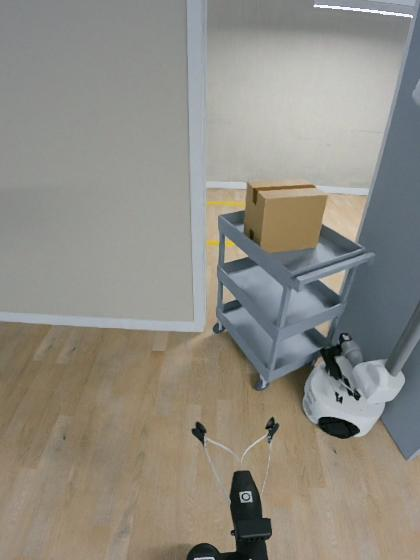

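move --r2 '{"base":{"strafe_m":-0.2},"joints":{"arm_m":0.1},"pace":"default"}' --blocking false --cameras '[]'

wait --seconds 3 --cameras '["r2_wrist_camera","r2_head_camera"]'

Scene clock: 950.87 s.
move: r2 moving
r1: as last shown
r1.base_tilt: forward=-1.6 right=+1.2
r1.lidar_m: 0.25 0.25 0.25 0.33 0.71 0.94 - 0.31 0.25 - 0.25 0.25
r1.motor_effort: lift_m=+19(20) arm_m=+4(4) wheel_0=+10(11) wheel_1=-3(3) wheel_2=+6(6)
r1.servo_current: wrist_yaw_rad=59(65) wrist_pitch_rad=46(46) wrist_roll_rad=39(52) gripper_m=39(52)
r1.wrist_depth_mm: - 135 - - - - - / - 135 147 - - - - / - 133 175 - - - - / 110 136 223 - - - - / 137 - - - - 1921 917 / 1255 1205 198 1205 193 1138 891 / 820 809 768 798 798 820 798
r2.base_odometry: x=-2.573 y=-1.013 heading=-2.566
r2.turned_by_wheels: +0.000
r2.turned_by_imu: +0.001
r2.base_tilt: forward=-0.7 right=+0.0
r2.lidar_m: 1.15 1.68 2.04 2.00 2.19 3.20 - 3.51 2.72 2.64 1.06 0.96
r2.base_status: strafe_m moving
r2.joint_positions: lift_m=+0.685 arm_m=+0.051 wrist_yaw_rad=+0.003 wrist_pitch_rad=+0.001 wrist_roll_rad=+0.000 gripper_m=+0.141
r2.joint_status: arm_m moving
r2.measured_speeds: translate_m=-0.001 strafe_m=-0.140 rotate_rad=+0.004 lift_m=+0.000 arm_m=+0.195 wrist_yaw_rad=+0.000 wrist_pitch_rad=+0.000 wrist_roll_rad=+0.000
r2.motor_effort: lift_m=+15(15) arm_m=+8(11) wheel_0=+11(12) wheel_1=-10(11) wheel_2=+0(1)
r2.servo_current: wrist_yaw_rad=52(52) wrist_pitch_rad=39(52) wrist_roll_rad=39(52) gripper_m=46(52)
r2.hand_pose: x=+0.5101 y=-0.0867 z=+0.8632 quat_wxyz=(+1.000, +0.000, +0.001, +0.001) (m; r2's base frame)
r2.wrist_depth_mm: - - - - - - 1336 / - - - - - - - / - - - - 1078 - 1366 / - - - - 1078 1098 1182 / - - - - - - 1366 / - 199 186 1255 198 188 1078 / - - - 112 - - -
pictures: none
No camera images: "cameras" was empty.

Scene clock: 952.40 s.
earlier move: r2 done
r1.base_odometry: x=-2.465 y=-0.054 heading=+0.149
r1.turned_by_wheels: +0.000
r1.turned_by_imu: +0.000
r1.base_tilt: forward=-1.6 right=+1.3
r1.lidar_m: 0.25 0.25 0.25 0.32 0.54 0.71 - 0.29 0.25 - 0.25 0.25
r1.base_status: not commanded
r1.joint_positions: lift_m=+0.124 arm_m=+0.000 wrist_yaw_rad=+3.194 wrist_pitch_rad=+0.002 wrist_roll_rad=+0.000 gripper_m=+0.056
r1.joint_status: not commanded
r1.measured_speeds: all 0
r1.motor_effort: lift_m=+19(20) arm_m=+4(4) wheel_0=+10(11) wheel_1=-3(3) wheel_2=+6(6)
r1.servo_current: wrist_yaw_rad=52(65) wrist_pitch_rad=39(52) wrist_roll_rad=52(78) gripper_m=46(52)
r1.hand_pose: x=-0.1217 y=+0.0722 z=+0.3019 quat_wxyz=(-0.026, -0.001, +0.000, +1.000) (m; r1's base frame)
r1.wrist_depth_mm: - 135 - - - - - / - 135 147 - - - - / - 133 175 - - - - / 110 136 223 - - - - / 137 - - - - 1008 854 / 1229 1229 198 1205 192 891 831 / 820 820 750 809 798 820 788
r2.base_odometry: x=-2.662 y=-0.876 heading=-2.566
r2.turned_by_wheels: +0.000
r2.turned_by_imu: +0.000
r2.base_tilt: forward=-0.6 right=+0.0
r2.lidar_m: 1.02 1.69 2.23 2.18 2.32 3.44 - 3.30 2.57 2.50 1.02 0.88
r2.base_status: done
r2.joint_positions: lift_m=+0.685 arm_m=+0.100 wrist_yaw_rad=+0.003 wrist_pitch_rad=+0.001 wrist_roll_rad=+0.000 gripper_m=+0.141
r2.joint_status: all done
r2.measured_speeds: all 0
r2.motor_effort: lift_m=+15(15) arm_m=+7(11) wheel_0=+2(14) wheel_1=+0(11) wheel_2=+0(1)
r2.servo_current: wrist_yaw_rad=52(59) wrist_pitch_rad=39(52) wrist_roll_rad=39(59) gripper_m=46(59)
r2.hand_pose: x=+0.5593 y=-0.0867 z=+0.8632 quat_wxyz=(+1.000, +0.000, +0.001, +0.001) (m; r2's base frame)
r2.wrist_depth_mm: - - 1281 - - - - / - - - - - - - / - - - - 1025 - - / - - - - 1042 - - / - - 1281 - - - - / - 199 196 167 - 188 - / - - - 112 - 931 -
wait: 1.53 of 3 s (r2 has come to rest)
pictures: r2_head_camera, r2_wrist_camera
Images, in order (width x height): r2_head_camera 420x560, r2_wrist_camera 616x392.

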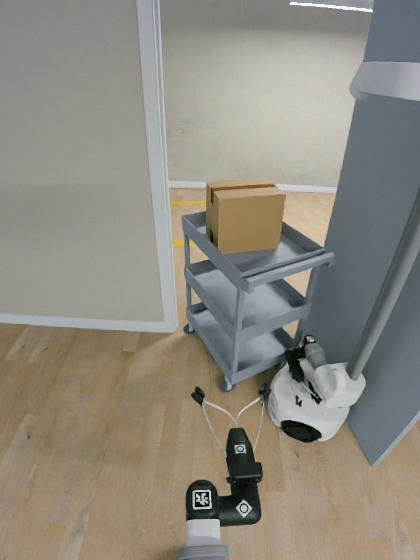

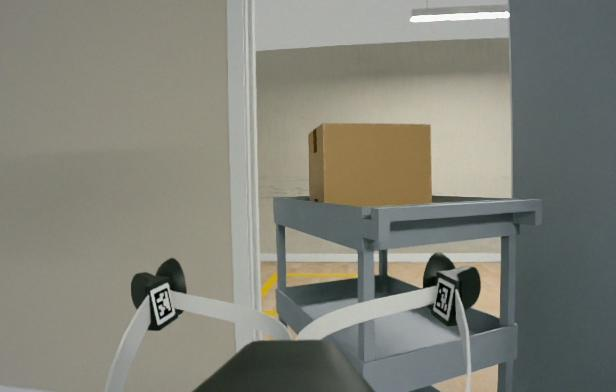

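move --r2 '{"base":{"strafe_m":-0.19},"joints":{"gripper_m":0.0},"pace":"default"}' --blocking false --cameras '[]'

wait --seconds 3 --cameras '["r2_wrist_camera","r2_head_camera","r2_head_right_camera"]'

Scene clock: 968.27 s.
move: r2 moving
r1: as last shown
r1.base_tilt: forward=-1.5 right=+1.3
r1.lidar_m: 0.25 0.25 0.25 0.36 0.54 0.57 - 0.32 0.25 - 0.25 0.25
r1.motor_effort: lift_m=+19(20) arm_m=+4(4) wheel_0=+11(11) wheel_1=-3(3) wheel_2=+6(6)
r1.servo_current: wrist_yaw_rad=33(65) wrist_pitch_rad=52(52) wrist_roll_rad=46(65) gripper_m=39(46)
r1.wrist_depth_mm: - 135 - - - - - / - 135 147 - - - - / - 133 175 - - - - / 110 136 224 - - - - / 137 - - - - 917 866 / 1229 1229 198 1229 193 866 842 / 809 809 768 798 788 831 798
r2.base_odometry: x=-2.682 y=-0.846 heading=-2.566
r2.turned_by_wheels: +0.000
r2.turned_by_imu: +0.001
r2.base_tilt: forward=-0.7 right=+0.1
r2.lidar_m: 1.03 1.69 2.29 2.21 2.40 3.52 - 3.27 2.53 2.48 0.99 0.86
r2.base_status: strafe_m moving
r2.joint_positions: lift_m=+0.685 arm_m=+0.100 wrist_yaw_rad=+0.003 wrist_pitch_rad=+0.001 wrist_roll_rad=+0.000 gripper_m=+0.130
r2.joint_status: gripper_m moving
r2.measured_speeds: translate_m=+0.000 strafe_m=-0.141 rotate_rad=-0.002 lift_m=+0.000 arm_m=+0.000 wrist_yaw_rad=+0.000 wrist_pitch_rad=+0.000 wrist_roll_rad=+0.000
r2.motor_effort: lift_m=+15(15) arm_m=+7(8) wheel_0=+10(12) wheel_1=-10(11) wheel_2=-1(1)
r2.servo_current: wrist_yaw_rad=52(65) wrist_pitch_rad=46(46) wrist_roll_rad=46(59) gripper_m=98(98)
r2.hand_pose: x=+0.5593 y=-0.0867 z=+0.8632 quat_wxyz=(+1.000, +0.000, +0.001, +0.001) (m; r2's base frame)
r2.wrist_depth_mm: - - 1336 - - - - / - - 1397 - - - - / - - 1366 - 1060 - - / - - 1336 1160 1042 - - / - - 1281 - - - - / - 191 193 159 193 182 - / - - - 112 - 917 -
pictures: none
No camera images: "cameras" was empty.

Scene clock: 970.07 s.
earlier move: r2 done
r1.base_odometry: x=-2.465 y=-0.054 heading=+0.149
r1.turned_by_wheels: +0.000
r1.turned_by_imu: +0.000
r1.base_tilt: forward=-1.6 right=+1.3
r1.lidar_m: 0.25 0.25 0.25 0.34 2.93 0.47 0.98 0.30 0.25 - 0.25 0.25
r1.base_status: not commanded
r1.joint_positions: lift_m=+0.124 arm_m=+0.000 wrist_yaw_rad=+3.194 wrist_pitch_rad=+0.002 wrist_roll_rad=+0.000 gripper_m=+0.056
r1.joint_status: not commanded
r1.measured_speeds: all 0
r1.motor_effort: lift_m=+19(20) arm_m=+4(4) wheel_0=+11(11) wheel_1=-3(4) wheel_2=+6(6)
r1.servo_current: wrist_yaw_rad=65(72) wrist_pitch_rad=46(59) wrist_roll_rad=52(65) gripper_m=33(46)
r1.hand_pose: x=-0.1217 y=+0.0722 z=+0.3019 quat_wxyz=(-0.026, -0.001, +0.000, +1.000) (m; r1's base frame)
r1.wrist_depth_mm: - 135 - - - - - / - 135 147 - - - - / - 132 175 - - - - / 110 136 224 - - - - / 137 - - - 1078 891 - / 1229 1255 198 1182 193 854 1118 / 820 820 759 798 788 820 798
r2.base_odometry: x=-2.766 y=-0.717 heading=-2.566
r2.turned_by_wheels: +0.000
r2.turned_by_imu: +0.000
r2.base_tilt: forward=-0.7 right=+0.0
r2.lidar_m: 0.86 1.62 2.42 2.37 2.55 3.76 - 3.06 2.33 2.32 0.86 0.79
r2.base_status: done
r2.joint_positions: lift_m=+0.685 arm_m=+0.100 wrist_yaw_rad=+0.003 wrist_pitch_rad=+0.001 wrist_roll_rad=+0.000 gripper_m=+0.001
r2.joint_status: all done
r2.measured_speeds: all 0
r2.motor_effort: lift_m=+15(15) arm_m=+7(8) wheel_0=+2(14) wheel_1=-2(11) wheel_2=+0(2)
r2.servo_current: wrist_yaw_rad=46(65) wrist_pitch_rad=46(46) wrist_roll_rad=52(59) gripper_m=65(163)
r2.hand_pose: x=+0.5593 y=-0.0867 z=+0.8632 quat_wxyz=(+1.000, +0.000, +0.001, +0.001) (m; r2's base frame)
r2.wrist_depth_mm: - - - - - - - / - - - - - - - / - - - 1042 - - - / - - 1336 1042 - - - / - - - 768 - - - / - - 187 192 174 - - / - 126 - 112 - - -
wait: 1.80 of 3 s (r2 has come to rest)
pictures: r2_head_camera, r2_head_right_camera, r2_wrist_camera
Images, in order (width x height): r2_head_camera 420x560, r2_head_right_camera 420x672, r2_wrist_camera 616x392.

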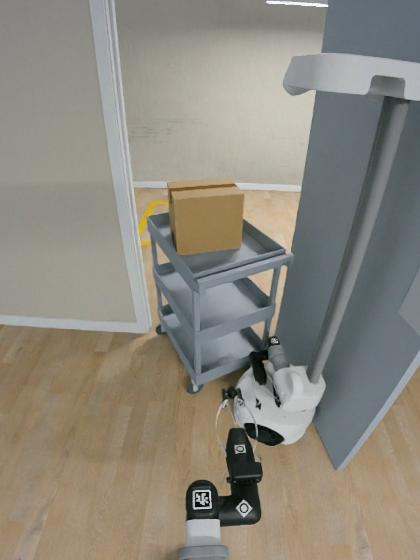

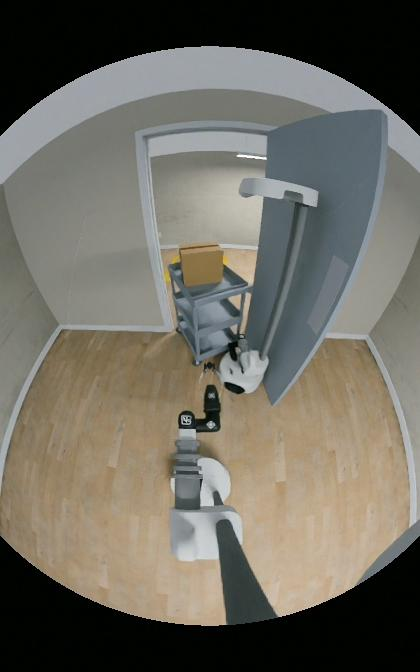

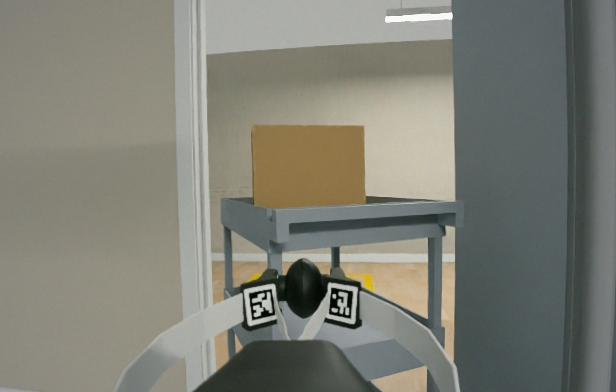

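move --r2 '{"base":{"strafe_m":-0.05,"translate_m":0.3},"joints":{"arm_m":0.35,"lift_m":0.69},"pace":"slow"}' --blocking false --cameras '[]'

wait --seconds 5 --cameras '["r2_head_camera","r2_wrist_camera"]'

Scene clock: 978.47 s.
move: r2 moving
r1: as last shown
r1.lidar_m: 0.25 0.25 0.25 0.35 2.94 0.44 0.98 0.29 0.25 - 0.25 0.25
r1.motor_effort: lift_m=+19(20) arm_m=+4(4) wheel_0=+10(11) wheel_1=-3(3) wheel_2=+6(6)
r1.servo_current: wrist_yaw_rad=46(59) wrist_pitch_rad=46(46) wrist_roll_rad=46(59) gripper_m=39(52)
r1.wrist_depth_mm: - 135 - - - - - / - 135 147 - - - - / - 133 175 - - - - / 110 136 223 - - - - / 137 - - - 1078 878 - / 1229 1229 198 1205 193 842 1118 / 820 820 759 809 788 820 798
r2.base_odometry: x=-2.777 y=-0.722 heading=-2.565
r2.turned_by_wheels: +0.000
r2.turned_by_imu: +0.001
r2.base_tilt: forward=-0.6 right=+0.0
r2.lidar_m: 0.85 1.64 2.41 2.37 2.57 3.78 - 3.04 2.36 2.31 0.86 0.77
r2.base_status: translate_m moving; strafe_m moving
r2.joint_positions: lift_m=+0.690 arm_m=+0.112 wrist_yaw_rad=+0.003 wrist_pitch_rad=+0.001 wrist_roll_rad=+0.000 gripper_m=+0.001
r2.joint_status: lift_m moving; arm_m moving
r2.measured_speeds: translate_m=+0.048 strafe_m=-0.008 rotate_rad=+0.000 lift_m=+0.000 arm_m=+0.049 wrist_yaw_rad=+0.000 wrist_pitch_rad=+0.000 wrist_roll_rad=+0.000
r2.motor_effort: lift_m=+23(23) arm_m=+6(10) wheel_0=+6(10) wheel_1=+4(5) wheel_2=-9(11)
r2.servo_current: wrist_yaw_rad=52(52) wrist_pitch_rad=33(46) wrist_roll_rad=46(52) gripper_m=65(72)
r2.hand_pose: x=+0.5720 y=-0.0867 z=+0.8676 quat_wxyz=(+1.000, +0.000, +0.001, +0.001) (m; r2's base frame)
r2.wrist_depth_mm: - - - - - - - / - - - - - - - / - - - 1008 - - - / - - 1255 1008 - - - / - - 1308 741 - - - / - - 186 193 175 - - / - 126 - 112 - - -
pictures: none
No camera images: "cameras" was empty.

Scene clock: 982.27 s.
earlier move: r2 done
r1.base_odometry: x=-2.465 y=-0.054 heading=+0.149
r1.turned_by_wheels: +0.000
r1.turned_by_imu: +0.000
r1.base_tilt: forward=-1.6 right=+1.3
r1.lidar_m: 0.25 0.25 0.25 0.25 0.25 0.47 - 0.31 0.25 - 0.25 0.25
r1.base_status: not commanded
r1.joint_positions: lift_m=+0.124 arm_m=+0.000 wrist_yaw_rad=+3.194 wrist_pitch_rad=+0.002 wrist_roll_rad=+0.000 gripper_m=+0.056
r1.joint_status: not commanded
r1.measured_speeds: all 0
r1.motor_effort: lift_m=+20(20) arm_m=+4(4) wheel_0=+11(11) wheel_1=-3(4) wheel_2=+6(6)
r1.servo_current: wrist_yaw_rad=26(72) wrist_pitch_rad=39(52) wrist_roll_rad=46(65) gripper_m=46(52)
r1.hand_pose: x=-0.1217 y=+0.0722 z=+0.3019 quat_wxyz=(-0.026, -0.001, +0.000, +1.000) (m; r1's base frame)
r1.wrist_depth_mm: - 135 - - - - - / - 135 147 - - - - / - 133 175 - - - - / 110 136 223 - - - - / 137 - - - 842 866 - / 1229 1229 198 1205 192 559 569 / 809 820 759 798 609 - 564
r2.base_odometry: x=-3.044 y=-0.838 heading=-2.566
r2.turned_by_wheels: -0.001
r2.turned_by_imu: +0.005
r2.base_tilt: forward=-0.6 right=+0.1
r2.lidar_m: 0.65 1.33 2.03 2.40 2.60 3.79 - 3.00 2.34 2.29 0.62 0.49
r2.base_status: done
r2.joint_positions: lift_m=+0.690 arm_m=+0.350 wrist_yaw_rad=-0.007 wrist_pitch_rad=+0.001 wrist_roll_rad=+0.000 gripper_m=+0.001
r2.joint_status: all done
r2.measured_speeds: all 0
r2.motor_effort: lift_m=+21(25) arm_m=+8(21) wheel_0=+2(11) wheel_1=+2(10) wheel_2=-10(20)
r2.servo_current: wrist_yaw_rad=46(72) wrist_pitch_rad=39(52) wrist_roll_rad=59(59) gripper_m=59(78)
r2.hand_pose: x=+0.8084 y=-0.0895 z=+0.8676 quat_wxyz=(+1.000, +0.000, +0.001, -0.004) (m; r2's base frame)
r2.wrist_depth_mm: - - - - - - - / 759 - 530 544 - - - / 768 - 517 544 - - - / 759 - 525 544 - - - / - 384 525 312 285 317 345 / - 205 190 194 266 397 - / - 198 282 112 - - -
wait: 3.80 of 5 s (r2 has come to rest)
pictures: r2_head_camera, r2_wrist_camera
Images, in order (width x height): r2_head_camera 420x560, r2_wrist_camera 616x392.

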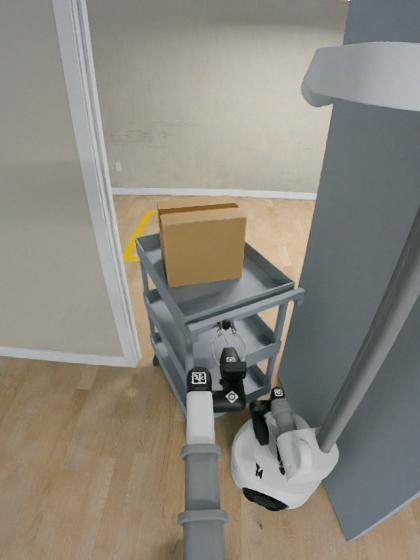

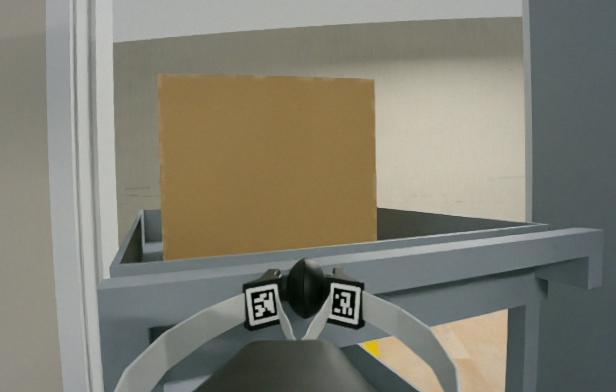

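move --r2 '{"joints":{"arm_m":0.46},"pace":"slow"}' --blocking false --cameras '[]'

wait --seconds 4 --cameras '["r2_head_camera","r2_wrist_camera","r1_head_camera"]'

Scene clock: 990.00 s.
move: r2 moving
r1: as last shown
r1.lidar_m: 0.25 0.25 0.25 0.25 0.25 0.48 - 0.30 0.25 - 0.25 0.26
r1.motor_effort: lift_m=+19(20) arm_m=+4(4) wheel_0=+10(11) wheel_1=-3(3) wheel_2=+6(6)
r1.servo_current: wrist_yaw_rad=39(65) wrist_pitch_rad=39(46) wrist_roll_rad=59(65) gripper_m=39(46)
r1.wrist_depth_mm: - 135 - - - - - / - 135 147 - - - - / - 133 175 - - - - / 110 136 224 - - - - / 137 - - - 842 866 - / 1229 1205 198 1229 193 559 574 / 820 820 768 809 609 - 564
r2.base_odometry: x=-3.044 y=-0.838 heading=-2.566
r2.turned_by_wheels: +0.000
r2.turned_by_imu: +0.000
r2.base_tilt: forward=-0.7 right=+0.1
r2.lidar_m: 0.64 1.36 1.99 2.40 2.56 3.78 - 2.98 2.32 2.29 0.65 0.50
r2.base_status: not commanded
r2.joint_positions: lift_m=+0.690 arm_m=+0.362 wrist_yaw_rad=-0.007 wrist_pitch_rad=+0.001 wrist_roll_rad=+0.000 gripper_m=+0.001
r2.joint_status: arm_m moving
r2.measured_speeds: translate_m=+0.000 strafe_m=+0.000 rotate_rad=-0.001 lift_m=+0.000 arm_m=+0.049 wrist_yaw_rad=+0.000 wrist_pitch_rad=+0.000 wrist_roll_rad=+0.000
r2.motor_effort: lift_m=+21(21) arm_m=+10(15) wheel_0=+1(2) wheel_1=+2(2) wheel_2=-10(10)
r2.servo_current: wrist_yaw_rad=46(59) wrist_pitch_rad=33(46) wrist_roll_rad=46(52) gripper_m=59(65)
r2.hand_pose: x=+0.8210 y=-0.0895 z=+0.8676 quat_wxyz=(+1.000, +0.000, +0.001, -0.004) (m; r2's base frame)
r2.wrist_depth_mm: - - - - - - - / 759 - 525 549 - - - / 768 - 521 544 - - - / 768 - 521 549 - - - / 741 373 517 315 283 314 343 / 759 204 190 195 271 392 - / - 200 282 112 - - -
pictures: none
No camera images: "cameras" was empty.

Scene clock: 991.87 s.
earlier move: r2 done
r1.base_odometry: x=-2.465 y=-0.054 heading=+0.149
r1.turned_by_wheels: +0.000
r1.turned_by_imu: +0.000
r1.base_tilt: forward=-1.6 right=+1.3
r1.lidar_m: 0.31 0.30 0.25 0.25 0.32 0.47 - 0.30 0.25 - 0.25 0.25
r1.base_status: not commanded
r1.joint_positions: lift_m=+0.124 arm_m=+0.000 wrist_yaw_rad=+3.194 wrist_pitch_rad=+0.002 wrist_roll_rad=+0.000 gripper_m=+0.056
r1.joint_status: not commanded
r1.measured_speeds: all 0
r1.motor_effort: lift_m=+19(20) arm_m=+4(4) wheel_0=+11(11) wheel_1=-3(4) wheel_2=+6(6)
r1.servo_current: wrist_yaw_rad=33(65) wrist_pitch_rad=46(46) wrist_roll_rad=46(65) gripper_m=39(52)
r1.hand_pose: x=-0.1217 y=+0.0722 z=+0.3019 quat_wxyz=(-0.026, -0.001, +0.000, +1.000) (m; r1's base frame)
r1.wrist_depth_mm: - 135 - - - - - / - 135 147 - - - - / - 133 175 - - - - / 110 136 223 - - - - / 137 - - - 854 866 - / 1255 1229 198 1182 193 554 574 / 820 809 759 798 609 - 564
r2.base_odometry: x=-3.044 y=-0.838 heading=-2.566
r2.turned_by_wheels: +0.000
r2.turned_by_imu: +0.000
r2.base_tilt: forward=-0.7 right=+0.1
r2.lidar_m: 0.59 1.34 2.02 2.40 2.56 3.79 - 2.99 2.35 2.28 0.65 0.49
r2.base_status: not commanded
r2.joint_positions: lift_m=+0.690 arm_m=+0.460 wrist_yaw_rad=-0.007 wrist_pitch_rad=+0.001 wrist_roll_rad=+0.000 gripper_m=+0.001
r2.joint_status: all done
r2.measured_speeds: all 0
r2.motor_effort: lift_m=+21(21) arm_m=+9(15) wheel_0=-1(2) wheel_1=+1(2) wheel_2=-9(11)
r2.servo_current: wrist_yaw_rad=59(72) wrist_pitch_rad=46(46) wrist_roll_rad=52(59) gripper_m=59(65)
r2.hand_pose: x=+0.9184 y=-0.0895 z=+0.8676 quat_wxyz=(+1.000, +0.000, +0.001, -0.004) (m; r2's base frame)
r2.wrist_depth_mm: 640 - - - - - 640 / 640 - - 544 - - 654 / 647 - 535 544 554 - - / 647 - 535 549 549 - - / 640 - 530 307 287 290 319 / 668 216 189 193 258 362 399 / - 210 - 112 - 1863 415
wait: 1.87 of 4 s (r2 has come to rest)
pictures: r1_head_camera, r2_head_camera, r2_wrist_camera
Images, in order (width x height): r1_head_camera 420x560, r2_head_camera 420x560, r2_wrist_camera 616x392.

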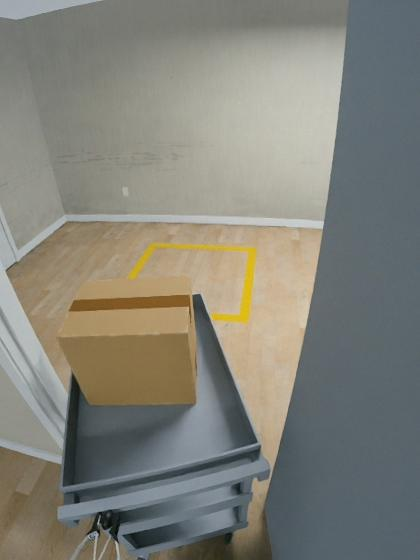

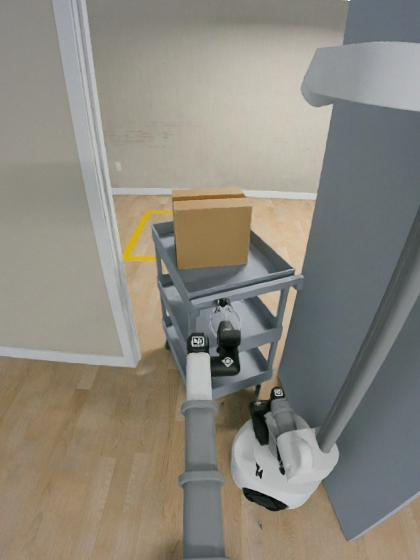

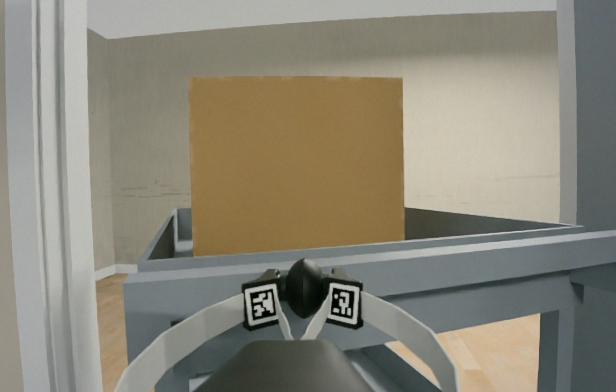

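move --r2 '{"joints":{"arm_m":0.55},"pace":"slow"}' --blocking false --cameras '[]'

wait --seconds 4 --cameras '["r2_head_camera","r2_wrist_camera","r1_head_camera"]'

Scene clock: 997.87 s.
move: r2 moving
r1: as last shown
r1.lidar_m: 0.31 0.29 0.25 0.25 0.30 0.45 - 0.32 0.25 - 0.25 0.25
r1.motor_effort: lift_m=+19(20) arm_m=+4(4) wheel_0=+11(11) wheel_1=-3(3) wheel_2=+6(6)
r1.servo_current: wrist_yaw_rad=52(59) wrist_pitch_rad=39(46) wrist_roll_rad=39(65) gripper_m=46(46)
r1.wrist_depth_mm: - 135 - - - - - / - 135 147 - - - - / - 133 175 - - - - / 110 136 224 - - - - / 137 - - - 854 878 - / 1229 1229 198 1205 193 559 574 / 809 809 768 798 609 - 564
r2.base_odometry: x=-3.044 y=-0.838 heading=-2.566
r2.turned_by_wheels: +0.000
r2.turned_by_imu: +0.000
r2.base_tilt: forward=-0.7 right=+0.1
r2.lidar_m: 0.64 1.35 1.99 2.38 2.58 3.80 - 3.03 2.33 2.30 0.65 0.50
r2.base_status: not commanded
r2.joint_positions: lift_m=+0.690 arm_m=+0.472 wrist_yaw_rad=-0.007 wrist_pitch_rad=+0.001 wrist_roll_rad=+0.000 gripper_m=+0.001
r2.joint_status: arm_m moving
joint sent to its limit — r2.arm_m, upper limit.
r2.measured_speeds: translate_m=+0.000 strafe_m=+0.000 rotate_rad=+0.000 lift_m=+0.000 arm_m=+0.048 wrist_yaw_rad=+0.000 wrist_pitch_rad=+0.000 wrist_roll_rad=+0.000
r2.motor_effort: lift_m=+21(21) arm_m=+10(11) wheel_0=-1(1) wheel_1=+0(1) wheel_2=-9(10)
r2.servo_current: wrist_yaw_rad=52(65) wrist_pitch_rad=33(46) wrist_roll_rad=46(59) gripper_m=52(65)
r2.hand_pose: x=+0.9310 y=-0.0895 z=+0.8676 quat_wxyz=(+1.000, +0.000, +0.001, -0.004) (m; r2's base frame)
r2.wrist_depth_mm: 647 - - - - - - / 640 - - 544 - - - / 654 - 530 539 554 - - / 647 - 535 549 559 - - / 634 - 535 307 287 289 317 / 640 216 189 193 257 362 392 / 661 211 - 112 - 1808 421
pictures: none
No camera images: "cameras" was empty.

Scene clock: 999.53 s.
earlier move: r2 done
r1.base_odometry: x=-2.465 y=-0.054 heading=+0.149
r1.turned_by_wheels: +0.000
r1.turned_by_imu: +0.000
r1.base_tilt: forward=-1.6 right=+1.3
r1.lidar_m: 0.39 0.27 0.25 0.25 0.32 0.46 - 0.30 0.25 - 0.25 0.26
r1.base_status: not commanded
r1.joint_positions: lift_m=+0.124 arm_m=+0.000 wrist_yaw_rad=+3.194 wrist_pitch_rad=+0.002 wrist_roll_rad=+0.000 gripper_m=+0.056
r1.joint_status: not commanded
r1.measured_speeds: all 0
r1.motor_effort: lift_m=+19(20) arm_m=+4(4) wheel_0=+10(11) wheel_1=-3(4) wheel_2=+6(6)
r1.servo_current: wrist_yaw_rad=52(59) wrist_pitch_rad=46(52) wrist_roll_rad=33(65) gripper_m=46(52)
r1.hand_pose: x=-0.1217 y=+0.0722 z=+0.3019 quat_wxyz=(-0.026, -0.001, +0.000, +1.000) (m; r1's base frame)
r1.wrist_depth_mm: - 135 - - - - - / - 135 147 - - - - / - 133 175 - - - - / 110 136 223 - - - - / 137 - - - 842 878 - / 1205 1205 198 1205 193 554 574 / 798 820 759 798 609 - 564
r2.base_odometry: x=-3.044 y=-0.838 heading=-2.566
r2.turned_by_wheels: +0.000
r2.turned_by_imu: +0.000
r2.base_tilt: forward=-0.6 right=+0.1
r2.lidar_m: 0.65 1.33 1.99 2.39 2.59 3.81 - 3.04 2.35 2.29 0.64 0.48
r2.base_status: not commanded
r2.joint_positions: lift_m=+0.690 arm_m=+0.547 wrist_yaw_rad=-0.007 wrist_pitch_rad=+0.001 wrist_roll_rad=+0.000 gripper_m=+0.001
r2.joint_status: all done
joint sent to its limit — r2.arm_m, upper limit.
r2.measured_speeds: all 0
r2.motor_effort: lift_m=+21(21) arm_m=+9(13) wheel_0=+0(1) wheel_1=+1(1) wheel_2=-8(10)
r2.servo_current: wrist_yaw_rad=52(65) wrist_pitch_rad=46(46) wrist_roll_rad=52(59) gripper_m=59(65)
r2.hand_pose: x=+1.0059 y=-0.0895 z=+0.8676 quat_wxyz=(+1.000, +0.000, +0.001, -0.004) (m; r2's base frame)
r2.wrist_depth_mm: - - - - - - - / - - - 539 549 - - / - - 544 539 539 - - / - - 549 544 544 - - / 661 - 392 306 314 276 291 / 640 - 191 194 252 345 368 / - 1808 290 112 - 1863 1756
wait: 1.67 of 4 s (r2 has come to rest)
pictures: r1_head_camera, r2_head_camera, r2_wrist_camera
Images, in order (width x height): r1_head_camera 420x560, r2_head_camera 420x560, r2_wrist_camera 616x392.

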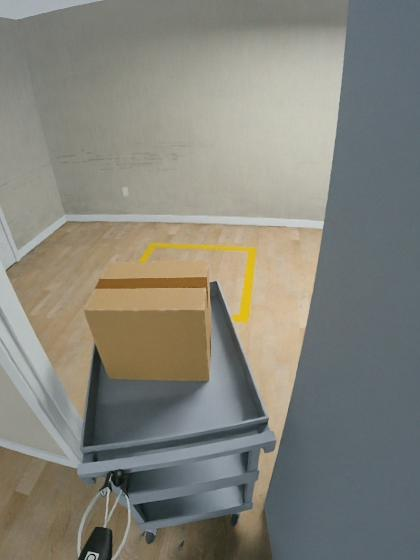

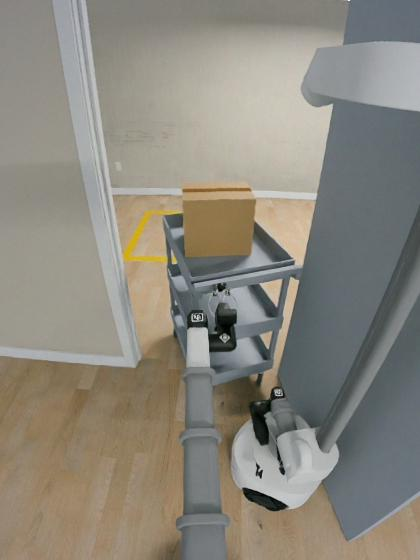

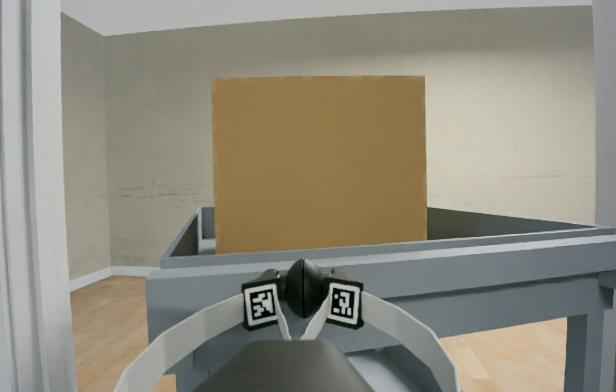

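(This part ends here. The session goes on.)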